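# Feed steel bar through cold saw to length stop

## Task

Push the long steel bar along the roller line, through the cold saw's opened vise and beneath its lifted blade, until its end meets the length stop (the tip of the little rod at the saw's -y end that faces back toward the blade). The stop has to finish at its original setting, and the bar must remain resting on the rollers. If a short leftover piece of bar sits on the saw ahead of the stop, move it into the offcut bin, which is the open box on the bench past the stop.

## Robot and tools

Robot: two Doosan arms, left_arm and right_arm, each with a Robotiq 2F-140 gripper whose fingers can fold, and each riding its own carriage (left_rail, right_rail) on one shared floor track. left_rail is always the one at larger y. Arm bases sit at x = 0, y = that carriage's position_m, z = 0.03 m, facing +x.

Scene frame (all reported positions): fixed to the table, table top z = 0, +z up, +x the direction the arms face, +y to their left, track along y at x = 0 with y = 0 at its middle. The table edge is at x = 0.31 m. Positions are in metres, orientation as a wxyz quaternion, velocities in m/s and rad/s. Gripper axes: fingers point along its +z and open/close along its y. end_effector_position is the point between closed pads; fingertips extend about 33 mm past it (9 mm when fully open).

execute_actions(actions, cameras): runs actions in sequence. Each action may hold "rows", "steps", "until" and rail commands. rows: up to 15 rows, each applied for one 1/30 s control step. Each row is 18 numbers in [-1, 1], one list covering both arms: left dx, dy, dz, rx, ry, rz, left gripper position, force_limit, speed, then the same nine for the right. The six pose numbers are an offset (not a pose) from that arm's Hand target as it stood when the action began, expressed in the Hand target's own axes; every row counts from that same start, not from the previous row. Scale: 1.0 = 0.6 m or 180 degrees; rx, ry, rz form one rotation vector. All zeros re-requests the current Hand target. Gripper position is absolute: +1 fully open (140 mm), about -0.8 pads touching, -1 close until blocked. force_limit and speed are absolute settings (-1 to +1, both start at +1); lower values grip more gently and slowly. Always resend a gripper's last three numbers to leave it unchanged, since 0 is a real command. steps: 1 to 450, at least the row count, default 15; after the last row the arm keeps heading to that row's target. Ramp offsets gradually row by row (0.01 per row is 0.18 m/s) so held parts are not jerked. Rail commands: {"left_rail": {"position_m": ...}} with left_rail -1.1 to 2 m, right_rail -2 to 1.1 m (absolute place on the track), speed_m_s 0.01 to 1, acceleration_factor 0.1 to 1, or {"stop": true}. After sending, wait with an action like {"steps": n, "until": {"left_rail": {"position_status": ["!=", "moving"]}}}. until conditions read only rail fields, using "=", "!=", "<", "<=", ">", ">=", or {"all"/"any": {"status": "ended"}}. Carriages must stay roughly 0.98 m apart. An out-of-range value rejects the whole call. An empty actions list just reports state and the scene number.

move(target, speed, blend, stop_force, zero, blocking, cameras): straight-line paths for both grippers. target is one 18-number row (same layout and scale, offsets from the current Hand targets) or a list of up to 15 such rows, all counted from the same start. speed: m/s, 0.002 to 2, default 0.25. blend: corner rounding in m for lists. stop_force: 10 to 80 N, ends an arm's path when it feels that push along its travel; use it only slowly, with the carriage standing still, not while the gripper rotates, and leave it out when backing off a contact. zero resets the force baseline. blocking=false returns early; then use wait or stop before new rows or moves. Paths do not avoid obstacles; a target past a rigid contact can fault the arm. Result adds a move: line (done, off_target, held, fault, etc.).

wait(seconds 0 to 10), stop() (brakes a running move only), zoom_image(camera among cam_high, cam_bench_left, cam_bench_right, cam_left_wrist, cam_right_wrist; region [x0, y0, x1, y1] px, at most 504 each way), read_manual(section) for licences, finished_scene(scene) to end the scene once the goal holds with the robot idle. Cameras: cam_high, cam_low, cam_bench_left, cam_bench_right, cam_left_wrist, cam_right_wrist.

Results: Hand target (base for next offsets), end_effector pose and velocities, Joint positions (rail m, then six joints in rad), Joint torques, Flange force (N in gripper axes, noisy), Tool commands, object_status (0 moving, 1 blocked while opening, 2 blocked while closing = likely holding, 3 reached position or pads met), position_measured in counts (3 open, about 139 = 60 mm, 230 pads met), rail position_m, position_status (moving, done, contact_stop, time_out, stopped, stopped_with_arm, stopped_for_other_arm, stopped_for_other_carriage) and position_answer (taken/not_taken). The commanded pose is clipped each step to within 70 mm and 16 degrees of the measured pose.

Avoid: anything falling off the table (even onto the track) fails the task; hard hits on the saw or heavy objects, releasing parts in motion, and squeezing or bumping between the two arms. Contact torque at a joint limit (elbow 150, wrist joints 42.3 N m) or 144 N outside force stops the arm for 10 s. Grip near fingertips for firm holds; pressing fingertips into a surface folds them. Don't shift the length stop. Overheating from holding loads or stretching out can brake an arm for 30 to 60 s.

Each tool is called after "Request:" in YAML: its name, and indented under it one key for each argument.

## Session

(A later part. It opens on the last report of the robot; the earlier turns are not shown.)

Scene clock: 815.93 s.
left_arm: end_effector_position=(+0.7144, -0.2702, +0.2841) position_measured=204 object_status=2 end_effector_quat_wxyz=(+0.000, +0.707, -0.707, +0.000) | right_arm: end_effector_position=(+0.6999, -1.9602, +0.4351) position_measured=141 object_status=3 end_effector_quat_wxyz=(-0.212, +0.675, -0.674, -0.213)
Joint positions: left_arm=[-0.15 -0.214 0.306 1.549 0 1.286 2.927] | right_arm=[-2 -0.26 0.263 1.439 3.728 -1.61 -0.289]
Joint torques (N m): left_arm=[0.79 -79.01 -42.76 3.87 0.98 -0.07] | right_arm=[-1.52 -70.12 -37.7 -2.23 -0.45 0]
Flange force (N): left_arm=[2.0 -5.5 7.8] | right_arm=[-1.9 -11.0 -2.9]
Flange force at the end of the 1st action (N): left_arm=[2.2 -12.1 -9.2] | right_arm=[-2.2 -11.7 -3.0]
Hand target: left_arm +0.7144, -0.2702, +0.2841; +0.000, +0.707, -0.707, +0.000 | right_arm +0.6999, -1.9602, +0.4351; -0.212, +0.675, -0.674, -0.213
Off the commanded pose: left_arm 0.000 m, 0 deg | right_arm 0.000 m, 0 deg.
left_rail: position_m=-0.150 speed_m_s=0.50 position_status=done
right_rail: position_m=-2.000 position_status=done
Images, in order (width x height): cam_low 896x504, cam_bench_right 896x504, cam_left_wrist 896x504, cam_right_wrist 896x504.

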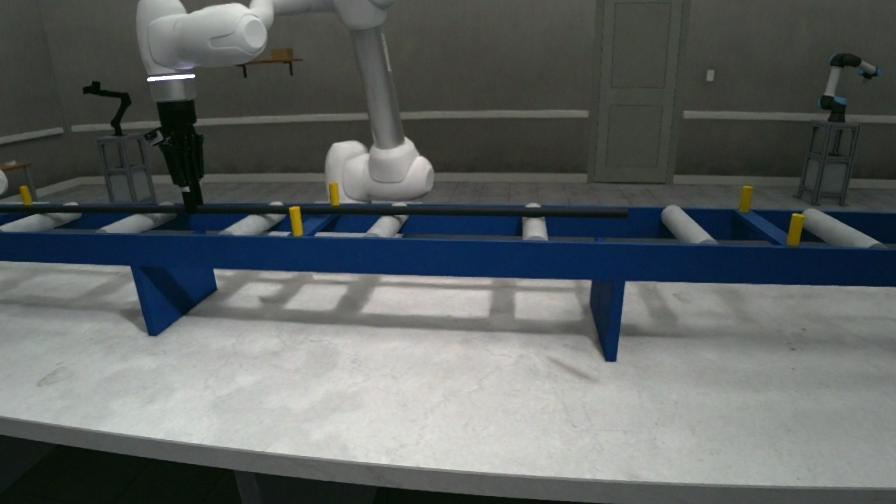

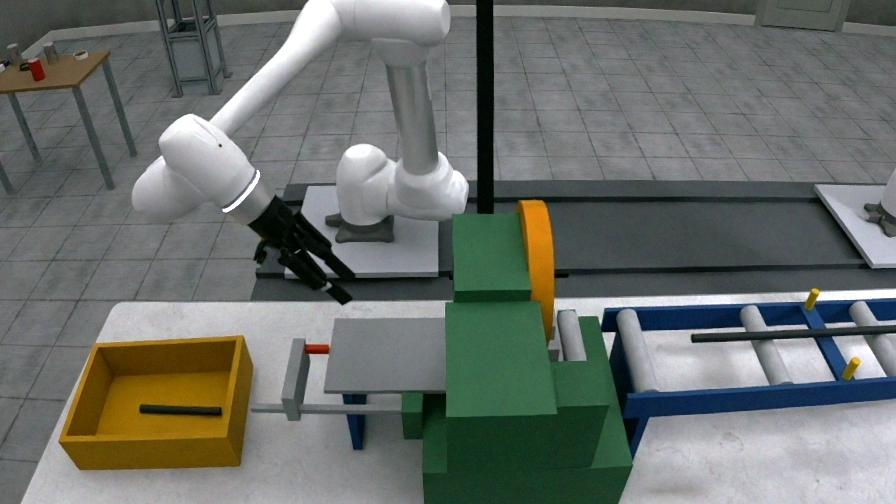

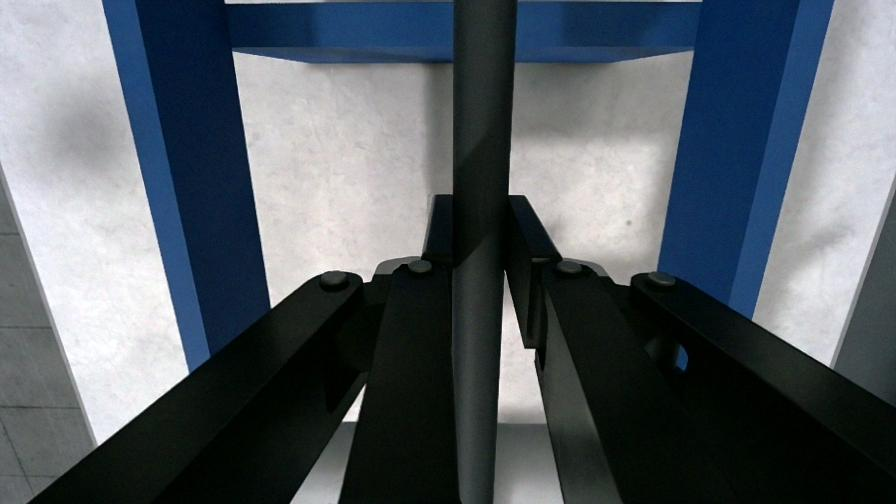

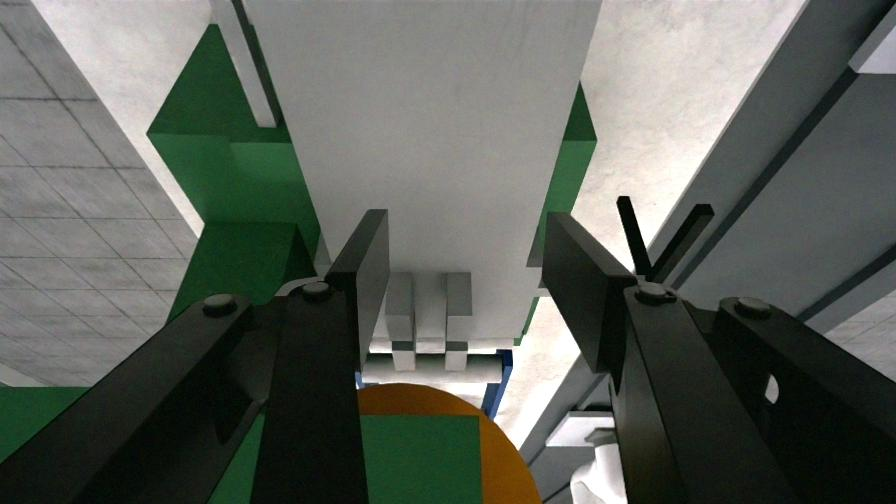

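Request:
execute_actions:
  actions:
    - {"left_rail":{"position_m":-0.38,"speed_m_s":0.3},"steps":300,"until":{"all":{"status":"ended"}}}
  cameras: ["cam_bench_right","cam_right_wrist"]

Request:
zoom_image:
  camera: "cam_right_wrist"
  region: [340, 230, 540, 430]

Scene clock: 822.23 s.
left_arm: end_effector_position=(+0.7144, -0.5003, +0.2841) position_measured=204 object_status=2 end_effector_quat_wxyz=(+0.000, +0.707, -0.707, +0.000) | right_arm: end_effector_position=(+0.6999, -1.9602, +0.4351) position_measured=141 object_status=3 end_effector_quat_wxyz=(-0.212, +0.675, -0.674, -0.213)
Joint positions: left_arm=[-0.38 -0.214 0.306 1.549 0 1.286 2.927] | right_arm=[-2 -0.26 0.263 1.439 3.728 -1.61 -0.289]
Joint torques (N m): left_arm=[0.71 -78.34 -42.28 3.84 0.94 -0.07] | right_arm=[-1.93 -70.07 -37.72 -2.29 -0.41 -0.01]
Flange force (N): left_arm=[1.9 -5.1 6.5] | right_arm=[-2.4 -11.1 -2.8]
Hand target: left_arm +0.7144, -0.5002, +0.2841; +0.000, +0.707, -0.707, +0.000 | right_arm +0.6999, -1.9602, +0.4351; -0.212, +0.675, -0.674, -0.213
Tool commands: left_gripper/position=-1.0 left_gripper/force_limit=+0.5 left_gripper/speed=-1.0 right_gripper/position=-0.1 right_gripper/force_limit=+0.0 right_gripper/speed=-1.0
Off the commanded pose: left_arm 0.000 m, 0 deg | right_arm 0.000 m, 0 deg.
left_rail: position_m=-0.380 speed_m_s=0.30 position_status=done
right_rail: position_m=-2.000 position_status=done
Images, in order (width x height): cam_bench_right 896x504, cam_right_wrist 896x504.

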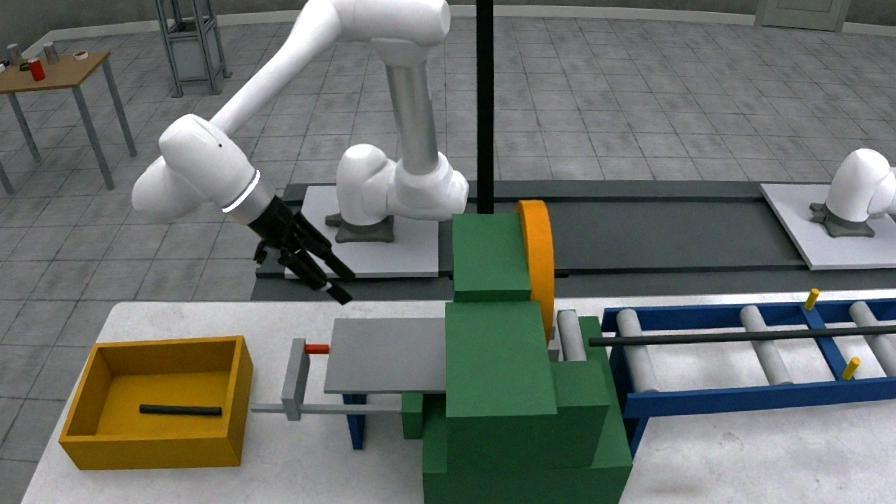

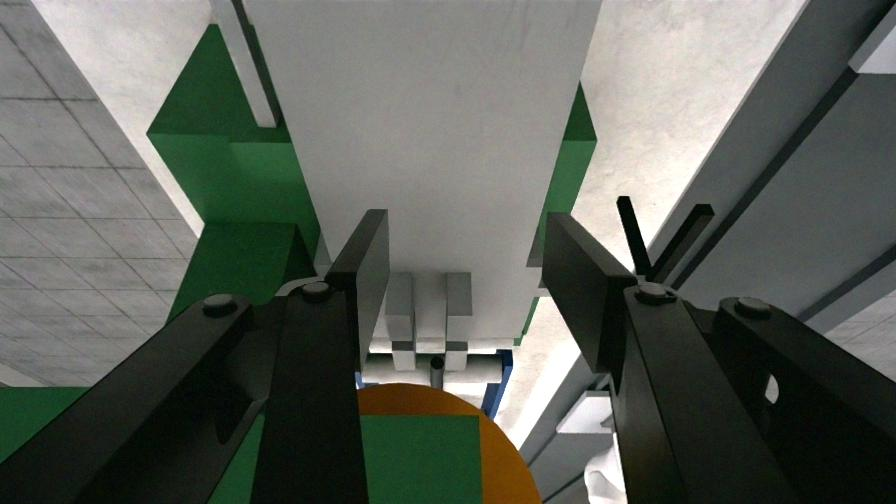

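Scaled by 2.520.

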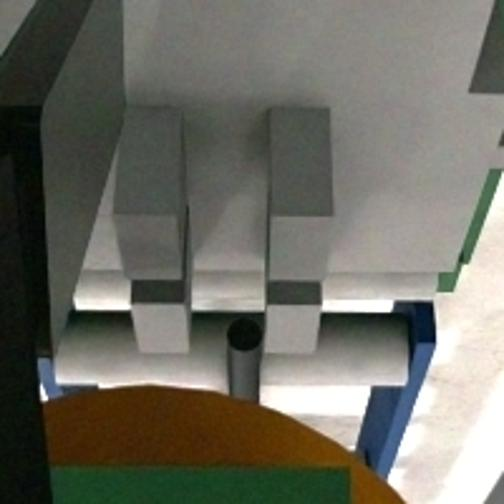

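Request:
move:
  target:
    - [0,0,-0.00085,0,0,0,-1,0.5,-1,0,0,0,0,0,0,-0.1,0,-1]
    - [0,-0.0133,-0.00085,0,0,0,-1,0.5,-1,0,0,0,0,0,0,-0.1,0,-1]
    - [0,-0.0133,0,0,0,0,-1,0.5,-1,0,0,0,0,0,0,-0.1,0,-1]
  speed: 0.02
  cameras: ["cam_right_wrist"]

Request:
zoom_image:
  camera: "cam_right_wrist"
  region: [340, 230, 540, 430]

Scene clock: 841.20 s.
left_arm: end_effector_position=(+0.7225, -0.5003, +0.2843) position_measured=204 object_status=2 end_effector_quat_wxyz=(+0.000, +0.707, -0.707, +0.000) | right_arm: end_effector_position=(+0.6999, -1.9602, +0.4351) position_measured=141 object_status=3 end_effector_quat_wxyz=(-0.212, +0.675, -0.674, -0.213)
Joint positions: left_arm=[-0.38 -0.212 0.319 1.532 0 1.29 2.93] | right_arm=[-2 -0.26 0.263 1.439 3.728 -1.61 -0.289]
Joint torques (N m): left_arm=[2.16 -90.65 -57.06 4.54 -3.08 -0.12] | right_arm=[-1.27 -69.9 -37.62 -2.24 -0.4 0.04]
Flange force (N): left_arm=[1.7 6.4 23.4] | right_arm=[-1.6 -10.7 -3.3]
Hand target: left_arm +0.7224, -0.5002, +0.2841; +0.000, +0.707, -0.707, +0.000 | right_arm +0.6999, -1.9602, +0.4351; -0.212, +0.675, -0.674, -0.213
Off the commanded pose: left_arm 0.000 m, 0 deg | right_arm 0.000 m, 0 deg.
left_rail: position_m=-0.380 speed_m_s=0.30 position_status=done
right_rail: position_m=-2.000 position_status=done
move: done
Images, in order (width x height): cam_right_wrist 896x504.

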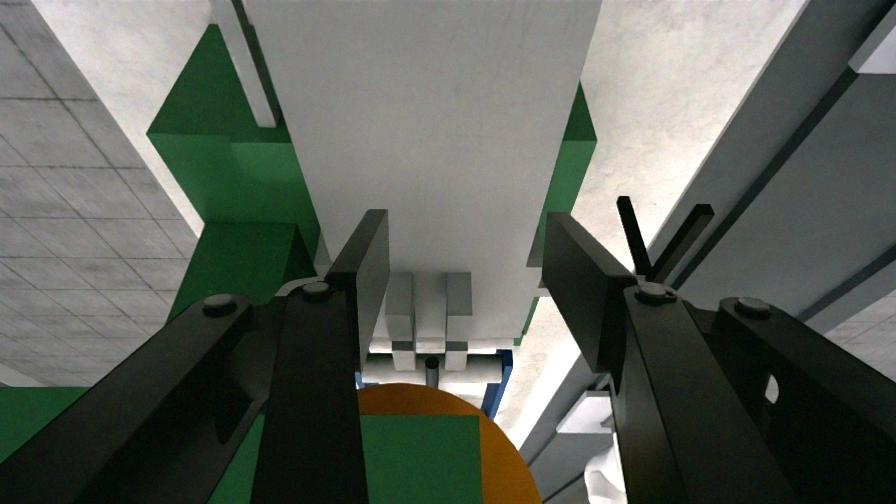

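Scaled by 2.520.

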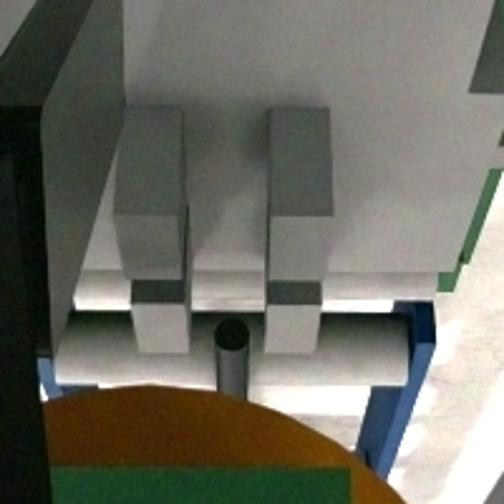

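Request:
execute_actions:
  actions:
    - {"left_rail":{"position_m":-0.7,"speed_m_s":0.15},"steps":300,"until":{"all":{"status":"ended"}}}
  cameras: ["cam_bench_right","cam_right_wrist"]

Request:
zoom_image:
  camera: "cam_right_wrist"
  region: [340, 230, 540, 430]

Scene clock: 848.80 s.
left_arm: end_effector_position=(+0.7223, -0.8203, +0.2841) position_measured=204 object_status=2 end_effector_quat_wxyz=(+0.000, +0.707, -0.707, +0.000) | right_arm: end_effector_position=(+0.6999, -1.9602, +0.4351) position_measured=141 object_status=3 end_effector_quat_wxyz=(-0.212, +0.675, -0.674, -0.213)
Joint positions: left_arm=[-0.7 -0.212 0.319 1.532 0 1.29 2.93] | right_arm=[-2 -0.26 0.263 1.439 3.728 -1.61 -0.289]
Joint torques (N m): left_arm=[1.48 -75.68 -43.65 4.4 -1.97 -0.13] | right_arm=[-1.81 -70.53 -37.89 -2.27 -0.42 0.01]
Flange force (N): left_arm=[1.5 2.2 1.7] | right_arm=[-1.9 -11.4 -2.4]
Hand target: left_arm +0.7224, -0.8202, +0.2841; +0.000, +0.707, -0.707, +0.000 | right_arm +0.6999, -1.9602, +0.4351; -0.212, +0.675, -0.674, -0.213
Tool commands: left_gripper/position=-1.0 left_gripper/force_limit=+0.5 left_gripper/speed=-1.0 right_gripper/position=-0.1 right_gripper/force_limit=+0.0 right_gripper/speed=-1.0
Off the commanded pose: left_arm 0.000 m, 0 deg | right_arm 0.000 m, 0 deg.
left_rail: position_m=-0.700 speed_m_s=0.15 position_status=done
right_rail: position_m=-2.000 position_status=done
Images, in order (width x height): cam_bench_right 896x504, cam_right_wrist 896x504.

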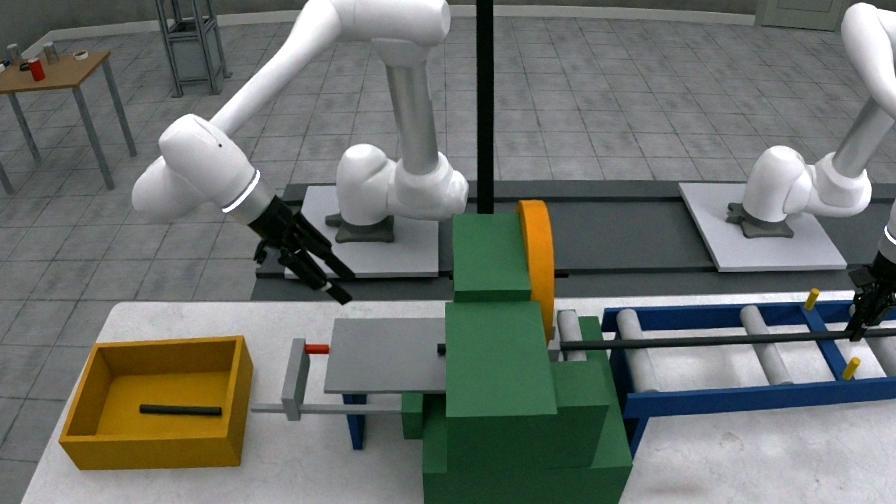

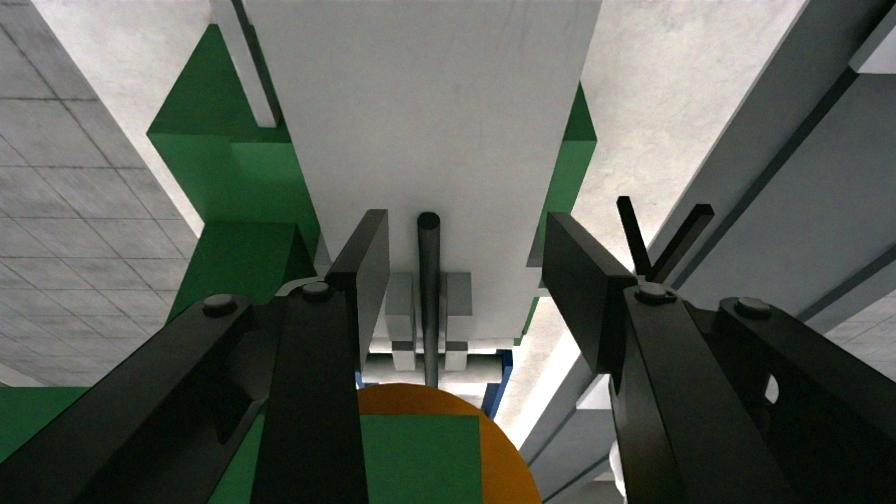

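Scaled by 2.520.

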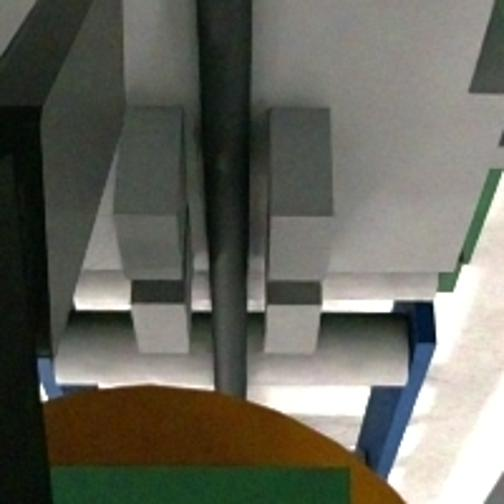

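Request:
move:
  target: [0,0,0,0,0,0,-1,0.5,-1,0.2587,-0.0367,-0.212,0,0.194,0,-0.1,0,-1]
  speed: 0.3
  cameras: []

Request:
execute_actions:
  actions:
    - {"left_rail":{"position_m":-0.9,"speed_m_s":0.15},"steps":300,"until":{"all":{"status":"ended"}}}
  cameras: ["cam_bench_right","cam_right_wrist"]

Request:
zoom_image:
  camera: "cam_right_wrist"
  region: [350, 230, 550, 430]

Scene clock: 863.57 s.
left_arm: end_effector_position=(+0.7224, -0.8202, +0.2841) position_measured=204 object_status=2 end_effector_quat_wxyz=(+0.000, +0.707, -0.707, +0.000) | right_arm: end_effector_position=(+0.7221, -2.1603, +0.4505) position_measured=141 object_status=3 end_effector_quat_wxyz=(+0.000, +0.707, -0.707, +0.000)
Joint positions: left_arm=[-0.7 -0.212 0.319 1.532 0 1.29 2.93] | right_arm=[-2 -0.265 0.295 1.263 3.142 -1.584 -0.266]
Joint torques (N m): left_arm=[1.81 -75.27 -44 4.51 -2.24 -0.12] | right_arm=[-1.66 -74.71 -39 -4.45 0.1 0.03]
Flange force (N): left_arm=[2.1 3.0 2.0] | right_arm=[0.4 -11.9 -4.6]
Hand target: left_arm +0.7224, -0.8202, +0.2841; +0.000, +0.707, -0.707, +0.000 | right_arm +0.7221, -2.1603, +0.4505; +0.000, +0.707, -0.707, +0.000
Off the commanded pose: left_arm 0.000 m, 0 deg | right_arm 0.000 m, 0 deg.
left_rail: position_m=-0.700 speed_m_s=0.15 position_status=done
right_rail: position_m=-2.000 position_status=done
move: done
No camera images: "cameras" was empty.

Scene clock: 865.63 s.
left_arm: end_effector_position=(+0.7224, -1.0203, +0.2841) position_measured=204 object_status=2 end_effector_quat_wxyz=(+0.000, +0.707, -0.707, +0.000) | right_arm: end_effector_position=(+0.7221, -2.1603, +0.4505) position_measured=141 object_status=3 end_effector_quat_wxyz=(+0.000, +0.707, -0.707, +0.000)
Joint positions: left_arm=[-0.9 -0.212 0.319 1.532 0 1.29 2.93] | right_arm=[-2 -0.265 0.295 1.263 3.142 -1.584 -0.266]
Joint torques (N m): left_arm=[1.83 -73.56 -42.6 4.43 -1.96 -0.1] | right_arm=[-1.72 -74.32 -38.81 -4.53 0.07 0.02]
Flange force (N): left_arm=[2.0 3.0 -0.4] | right_arm=[0.3 -11.7 -5.0]
Hand target: left_arm +0.7224, -1.0202, +0.2841; +0.000, +0.707, -0.707, +0.000 | right_arm +0.7221, -2.1603, +0.4505; +0.000, +0.707, -0.707, +0.000
Tool commands: left_gripper/position=-1.0 left_gripper/force_limit=+0.5 left_gripper/speed=-1.0 right_gripper/position=-0.1 right_gripper/force_limit=+0.0 right_gripper/speed=-1.0
Off the commanded pose: left_arm 0.000 m, 0 deg | right_arm 0.000 m, 0 deg.
left_rail: position_m=-0.900 speed_m_s=0.15 position_status=done
right_rail: position_m=-2.000 position_status=done
Images, in order (width x height): cam_bench_right 896x504, cam_right_wrist 896x504.

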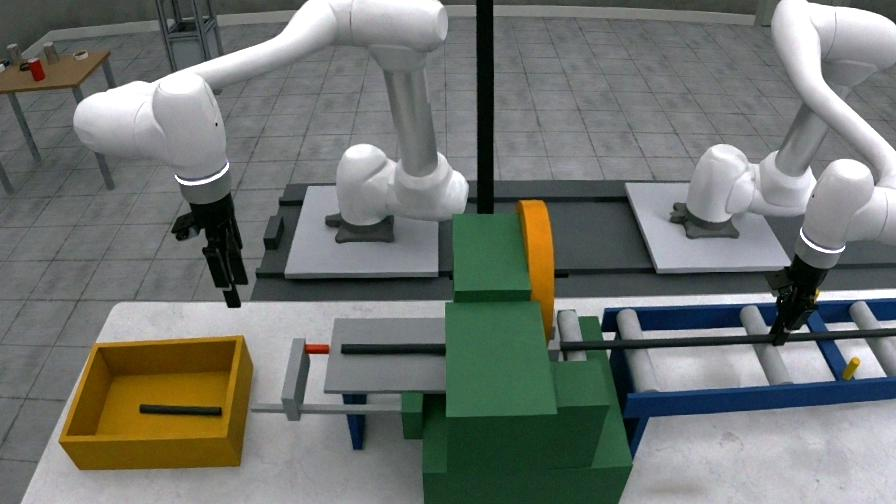

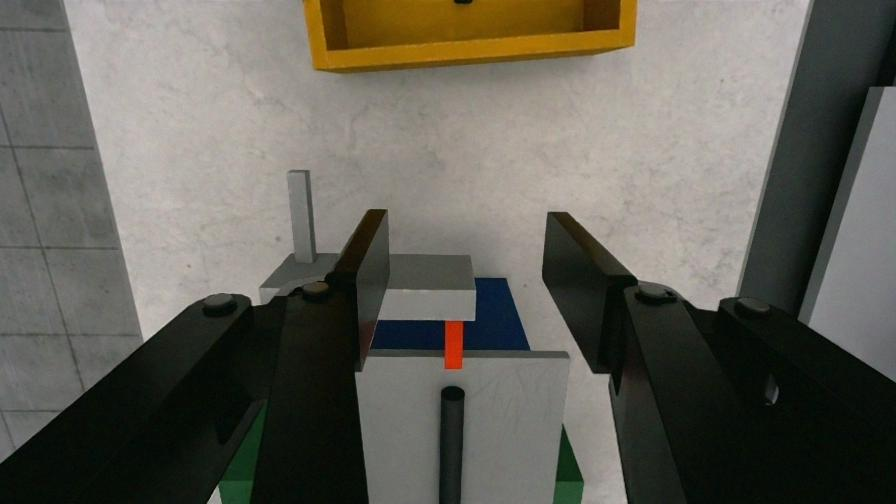

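Scaled by 2.520.

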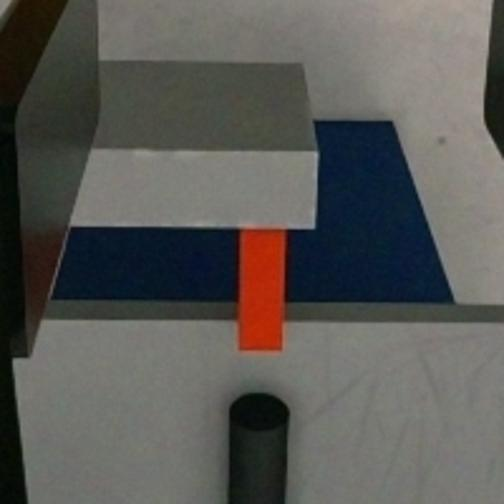

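Request:
execute_actions:
  actions:
    - {"left_rail":{"position_m":-0.923,"speed_m_s":0.1},"steps":100,"until":{"all":{"status":"ended"}}}
  cameras: ["cam_right_wrist"]

Request:
zoom_image:
  camera: "cam_right_wrist"
  region: [400, 320, 500, 420]

Scene clock: 876.53 s.
left_arm: end_effector_position=(+0.7224, -1.0432, +0.2841) position_measured=204 object_status=2 end_effector_quat_wxyz=(+0.000, +0.707, -0.707, +0.000) | right_arm: end_effector_position=(+0.7221, -2.1603, +0.4505) position_measured=141 object_status=3 end_effector_quat_wxyz=(+0.000, +0.707, -0.707, +0.000)
Joint positions: left_arm=[-0.923 -0.212 0.319 1.532 0 1.29 2.93] | right_arm=[-2 -0.265 0.295 1.263 3.142 -1.584 -0.266]
Joint torques (N m): left_arm=[1.77 -74.16 -43.38 4.52 -2.48 -0.08] | right_arm=[-1.65 -74.83 -38.99 -4.59 0.11 0.02]
Flange force (N): left_arm=[1.5 3.8 -0.3] | right_arm=[0.4 -12.1 -4.7]
Hand target: left_arm +0.7224, -1.0432, +0.2841; +0.000, +0.707, -0.707, +0.000 | right_arm +0.7221, -2.1603, +0.4505; +0.000, +0.707, -0.707, +0.000
Tool commands: left_gripper/position=-1.0 left_gripper/force_limit=+0.5 left_gripper/speed=-1.0 right_gripper/position=-0.1 right_gripper/force_limit=+0.0 right_gripper/speed=-1.0
Off the commanded pose: left_arm 0.000 m, 0 deg | right_arm 0.000 m, 0 deg.
left_rail: position_m=-0.923 speed_m_s=0.10 position_status=done
right_rail: position_m=-2.000 position_status=done
Images, in order (width x height): cam_right_wrist 896x504.

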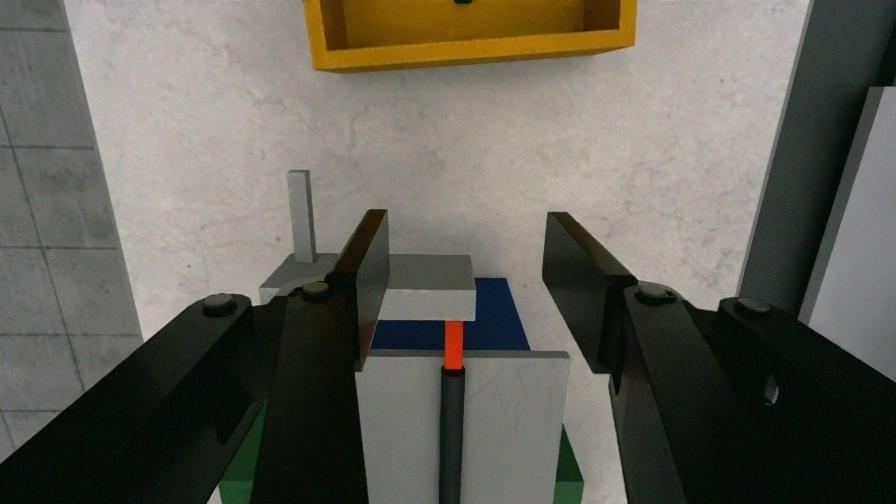

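Scaled by 5.040.

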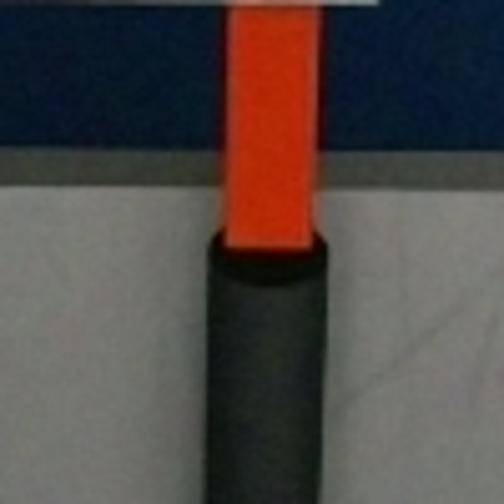

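Request:
move:
  target: [0.02,0,0,0,0,0,-1,0.5,-1,0,0,0,0,0,0,-0.1,0,-1]
  speed: 0.006
  stop_force: 10
  cameras: ["cam_right_wrist"]

Request:
zoom_image:
  camera: "cam_right_wrist"
  region: [400, 320, 500, 420]

Scene clock: 883.17 s.
left_arm: end_effector_position=(+0.7223, -1.0484, +0.2841) position_measured=204 object_status=2 end_effector_quat_wxyz=(+0.000, +0.707, -0.707, +0.000) | right_arm: end_effector_position=(+0.7221, -2.1603, +0.4505) position_measured=141 object_status=3 end_effector_quat_wxyz=(+0.000, +0.707, -0.707, +0.000)
Joint positions: left_arm=[-0.923 -0.219 0.32 1.531 0 1.291 2.922] | right_arm=[-2 -0.265 0.295 1.263 3.142 -1.584 -0.266]
Joint torques (N m): left_arm=[-11.53 -72.97 -44.17 -1.54 -3.56 -0.12] | right_arm=[-1.64 -74.39 -38.9 -4.5 0.14 0.06]
Flange force (N): left_arm=[-16.6 2.7 -1.3] | right_arm=[0.4 -11.6 -4.9]
Hand target: left_arm +0.7223, -1.0484, +0.2841; +0.000, +0.707, -0.707, +0.000 (not the last commanded pose) | right_arm +0.7221, -2.1603, +0.4505; +0.000, +0.707, -0.707, +0.000
Off the commanded pose: left_arm 0.007 m, 0 deg | right_arm 0.000 m, 0 deg.
left_rail: position_m=-0.923 speed_m_s=0.10 position_status=done
right_rail: position_m=-2.000 position_status=done
move: contact (left_arm)
Images, in order (width x height): cam_right_wrist 896x504.

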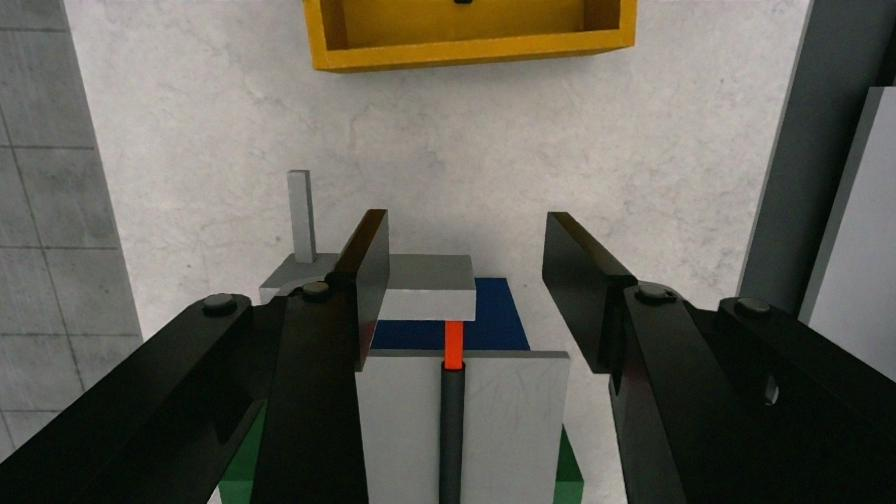

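Scaled by 5.040.

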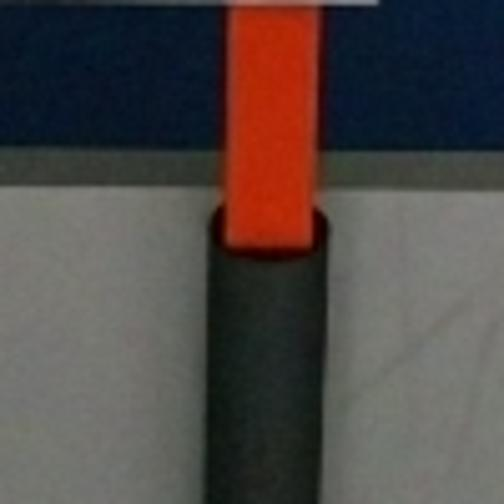

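Request:
move:
  target: [-0.0007,0.0003,0,0,0,0,-1,0.5,-1,0,0,0,0,0,0,-0.1,0,-1]
  speed: 0.01
  cameras: []

Request:
execute_actions:
  actions:
    - {"rows":[[0,0,0,0,0,0,-0.25,0.5,-1,0,0,0,0,0,0,-0.1,0,-1]],"steps":50}
  cameras: ["cam_right_wrist","cam_left_wrist"]

Request:
zoom_image:
  camera: "cam_right_wrist"
  region: [400, 320, 500, 420]

Scene clock: 896.43 s.
left_arm: end_effector_position=(+0.7222, -1.0480, +0.2841) position_measured=204 object_status=2 end_effector_quat_wxyz=(+0.000, +0.707, -0.707, +0.000) | right_arm: end_effector_position=(+0.7221, -2.1603, +0.4505) position_measured=141 object_status=3 end_effector_quat_wxyz=(+0.000, +0.707, -0.707, +0.000)
Joint positions: left_arm=[-0.923 -0.218 0.32 1.531 0 1.291 2.923] | right_arm=[-2 -0.265 0.295 1.263 3.142 -1.584 -0.266]
Joint torques (N m): left_arm=[-2.74 -76.96 -41.68 2.23 0.11 -0.14] | right_arm=[-1.98 -75.03 -38.71 -4.48 0.04 0.12]
Flange force (N): left_arm=[-3.4 -4.4 3.9] | right_arm=[0.3 -13.1 -5.0]
Hand target: left_arm +0.7222, -1.0480, +0.2841; +0.000, +0.707, -0.707, +0.000 | right_arm +0.7221, -2.1603, +0.4505; +0.000, +0.707, -0.707, +0.000
Off the commanded pose: left_arm 0.000 m, 0 deg | right_arm 0.000 m, 0 deg.
left_rail: position_m=-0.923 speed_m_s=0.10 position_status=done
right_rail: position_m=-2.000 position_status=done
move: done
No camera images: "cameras" was empty.

Scene clock: 898.30 s.
left_arm: end_effector_position=(+0.7221, -1.0480, +0.2841) position_measured=160 object_status=3 end_effector_quat_wxyz=(+0.000, +0.707, -0.707, +0.000) | right_arm: end_effector_position=(+0.7221, -2.1603, +0.4505) position_measured=141 object_status=3 end_effector_quat_wxyz=(+0.000, +0.707, -0.707, +0.000)
Joint positions: left_arm=[-0.923 -0.218 0.32 1.531 0 1.291 2.923] | right_arm=[-2 -0.265 0.295 1.263 3.142 -1.584 -0.266]
Joint torques (N m): left_arm=[0.94 -74.87 -41.04 4.09 -0.69 -0.03] | right_arm=[-1.94 -74.94 -38.84 -4.52 0.08 0.06]
Flange force (N): left_arm=[1.3 -0.9 -0.5] | right_arm=[0.2 -12.7 -5.0]
Hand target: left_arm +0.7222, -1.0480, +0.2841; +0.000, +0.707, -0.707, +0.000 | right_arm +0.7221, -2.1603, +0.4505; +0.000, +0.707, -0.707, +0.000
Off the commanded pose: left_arm 0.000 m, 0 deg | right_arm 0.000 m, 0 deg.
left_rail: position_m=-0.923 speed_m_s=0.10 position_status=done
right_rail: position_m=-2.000 position_status=done
Images, in order (width x height): cam_left_wrist 896x504, cam_right_wrist 896x504.

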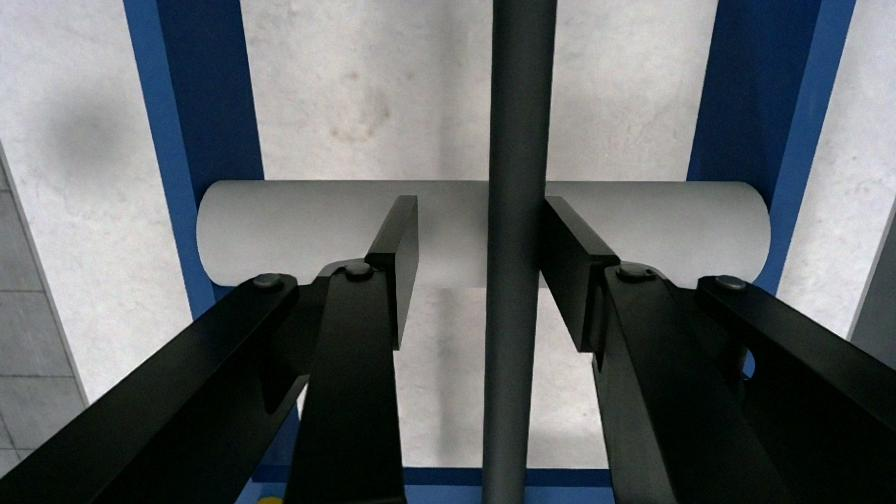

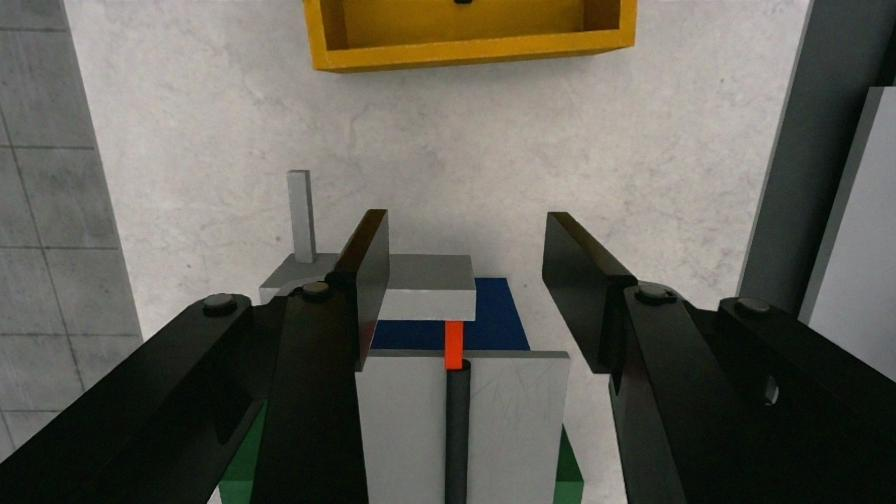

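Scaled by 5.040.

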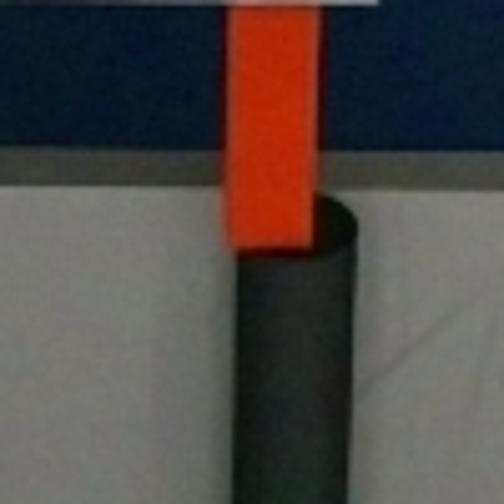

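Request:
execute_actions:
  actions:
    - {"rows":[[0,0,0,0,0,0,-0.53,0.5,-1,0,0,0,0,0,0,-0.1,0,-1]],"steps":50}
  cameras: ["cam_left_wrist"]

Request:
execute_actions:
  actions:
    - {"rows":[[0,0,0,0,0,0,-0.2,0.5,-1,0,0,0,0,0,0,-0.1,0,-1]],"steps":45}
  cameras: ["cam_right_wrist","cam_left_wrist"]

Request:
zoom_image:
  camera: "cam_right_wrist"
  region: [400, 320, 500, 420]

Scene clock: 909.87 s.
left_arm: end_effector_position=(+0.7222, -1.0480, +0.2841) position_measured=196 object_status=3 end_effector_quat_wxyz=(+0.000, +0.707, -0.707, +0.000) | right_arm: end_effector_position=(+0.7221, -2.1603, +0.4505) position_measured=141 object_status=3 end_effector_quat_wxyz=(+0.000, +0.707, -0.707, +0.000)
Joint positions: left_arm=[-0.923 -0.218 0.32 1.531 0 1.291 2.923] | right_arm=[-2 -0.265 0.295 1.263 3.142 -1.584 -0.266]
Joint torques (N m): left_arm=[1.03 -75.14 -40.36 3.96 0.06 -0.04] | right_arm=[-1.93 -74.46 -38.67 -4.48 0.02 0.05]
Flange force (N): left_arm=[2.0 -3.4 1.1] | right_arm=[0.1 -12.2 -5.1]
Hand target: left_arm +0.7222, -1.0480, +0.2841; +0.000, +0.707, -0.707, +0.000 | right_arm +0.7221, -2.1603, +0.4505; +0.000, +0.707, -0.707, +0.000
Off the commanded pose: left_arm 0.000 m, 0 deg | right_arm 0.000 m, 0 deg.
left_rail: position_m=-0.923 speed_m_s=0.10 position_status=done
right_rail: position_m=-2.000 position_status=done
Images, in order (width x height): cam_left_wrist 896x504.

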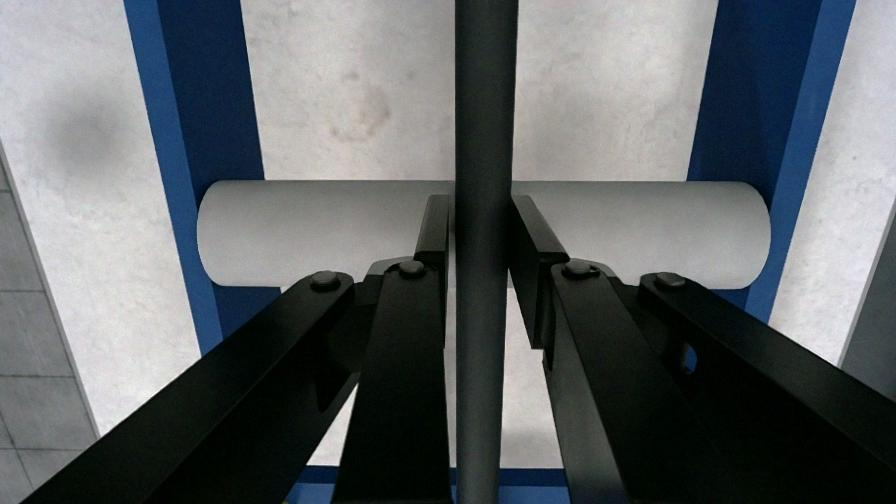

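Scene clock: 911.57 s.
left_arm: end_effector_position=(+0.7222, -1.0480, +0.2841) position_measured=154 object_status=3 end_effector_quat_wxyz=(+0.000, +0.707, -0.707, +0.000) | right_arm: end_effector_position=(+0.7221, -2.1603, +0.4505) position_measured=141 object_status=3 end_effector_quat_wxyz=(+0.000, +0.707, -0.707, +0.000)
Joint positions: left_arm=[-0.923 -0.218 0.32 1.531 0 1.291 2.923] | right_arm=[-2 -0.265 0.295 1.263 3.142 -1.584 -0.266]
Joint torques (N m): left_arm=[0.74 -75.26 -40.43 4.04 0.11 -0.08] | right_arm=[-2.12 -74.54 -38.78 -4.5 0.07 0.07]
Flange force (N): left_arm=[1.5 -3.2 1.3] | right_arm=[-0.1 -12.2 -5.0]
Hand target: left_arm +0.7222, -1.0480, +0.2841; +0.000, +0.707, -0.707, +0.000 | right_arm +0.7221, -2.1603, +0.4505; +0.000, +0.707, -0.707, +0.000
Off the commanded pose: left_arm 0.000 m, 0 deg | right_arm 0.000 m, 0 deg.
left_rail: position_m=-0.923 speed_m_s=0.10 position_status=done
right_rail: position_m=-2.000 position_status=done
Images, in order (width x height): cam_left_wrist 896x504, cam_right_wrist 896x504.

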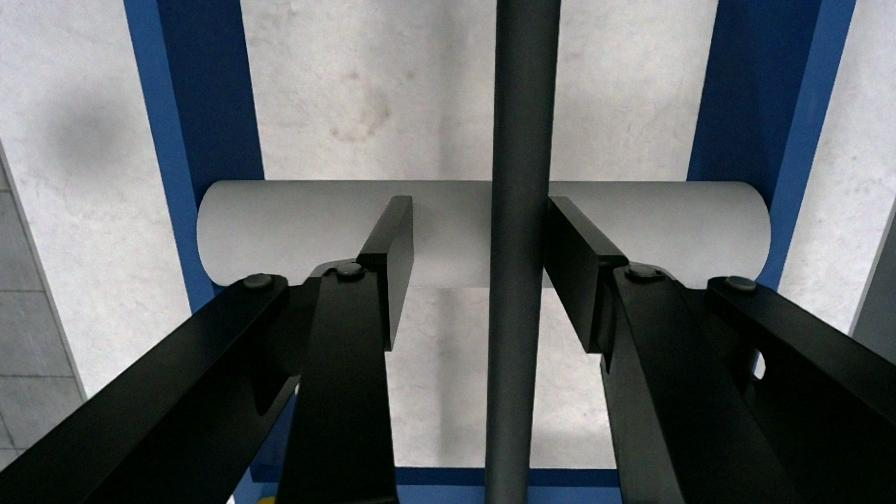

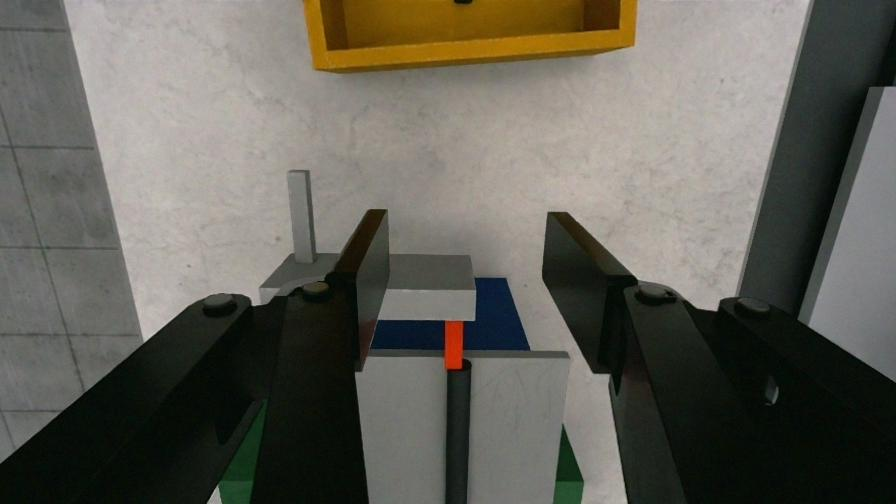

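Scaled by 5.040.

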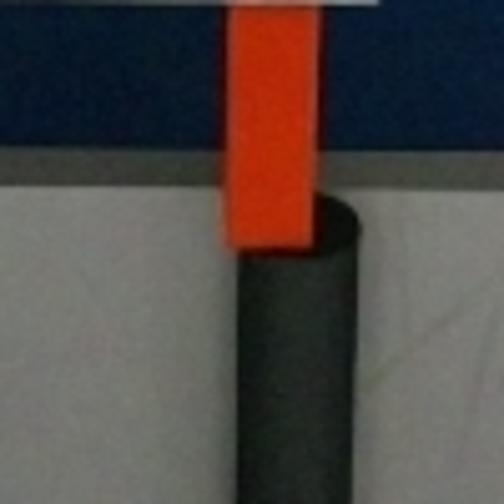

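Request:
move:
  target: [0,0,0,0,0,0,-0.2,0.5,-1,-0.26,0.0,0.1,0,-0.194,0,-0.1,0,-1]
  speed: 0.3
  cameras: ["cam_right_wrist","cam_bench_right","cam_low","cam_left_wrist"]

Request:
zoom_image:
  camera: "cam_right_wrist"
  region: [300, 200, 600, 460]

Scene clock: 929.63 s.
left_arm: end_effector_position=(+0.7222, -1.0480, +0.2841) position_measured=154 object_status=3 end_effector_quat_wxyz=(+0.000, +0.707, -0.707, +0.000) | right_arm: end_effector_position=(+0.7219, -2.0042, +0.3905) position_measured=141 object_status=3 end_effector_quat_wxyz=(-0.212, +0.675, -0.674, -0.213)
Joint positions: left_arm=[-0.923 -0.218 0.32 1.531 0 1.291 2.923] | right_arm=[-2 -0.309 0.326 1.437 3.718 -1.586 -0.363]
Joint torques (N m): left_arm=[1.05 -75.34 -40.47 4 0.13 -0.02] | right_arm=[-2.02 -76.05 -37.26 -2.28 -0.53 0.08]
Flange force (N): left_arm=[1.8 -3.1 0.9] | right_arm=[-1.0 -11.5 -2.1]
Hand target: left_arm +0.7222, -1.0480, +0.2841; +0.000, +0.707, -0.707, +0.000 | right_arm +0.7219, -2.0042, +0.3905; -0.212, +0.675, -0.674, -0.213
Off the commanded pose: left_arm 0.000 m, 0 deg | right_arm 0.000 m, 0 deg.
left_rail: position_m=-0.923 speed_m_s=0.10 position_status=done
right_rail: position_m=-2.000 position_status=done
move: done
Images, in order (width x height): cam_low 896x504, cam_bench_right 896x504, cam_left_wrist 896x504, cam_right_wrist 896x504.

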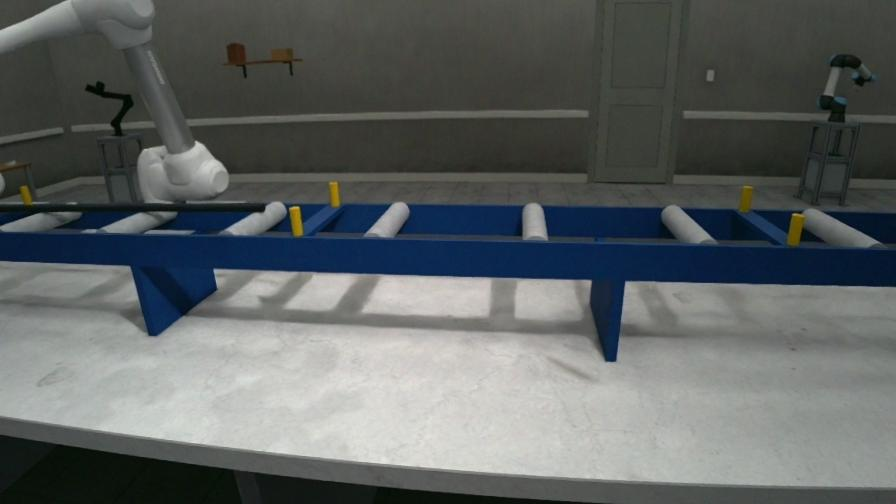

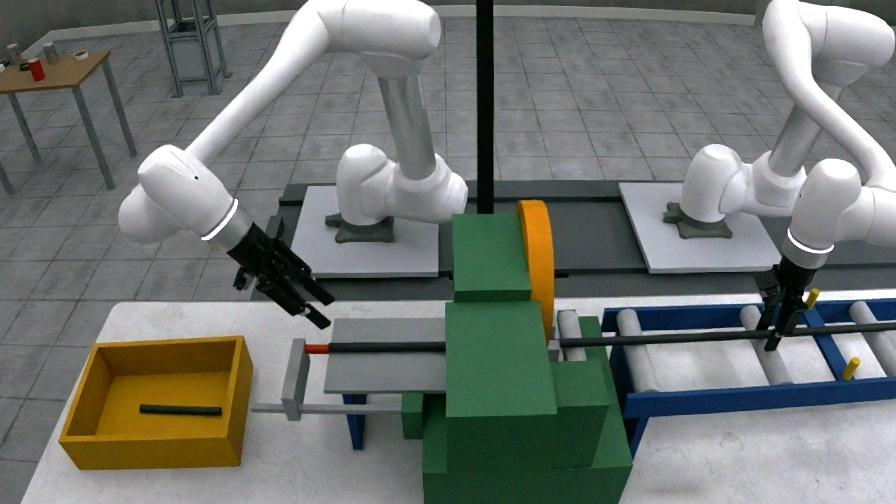

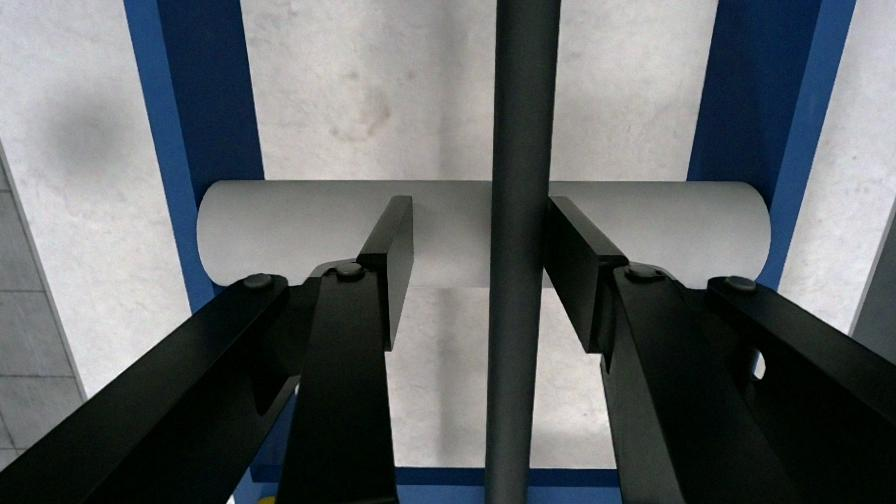

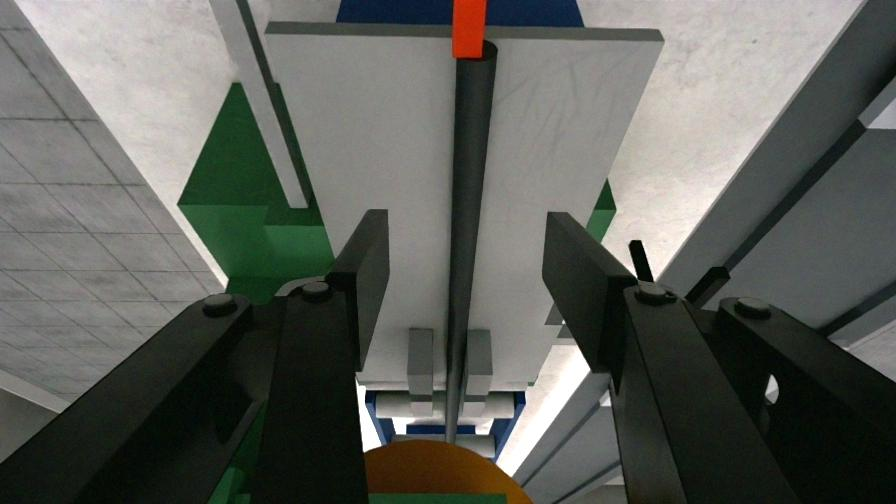

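Scaled by 1.680.

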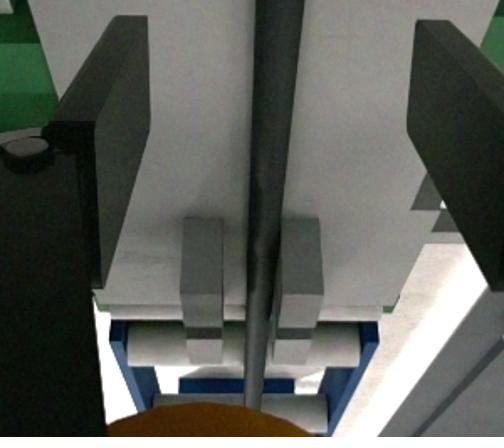

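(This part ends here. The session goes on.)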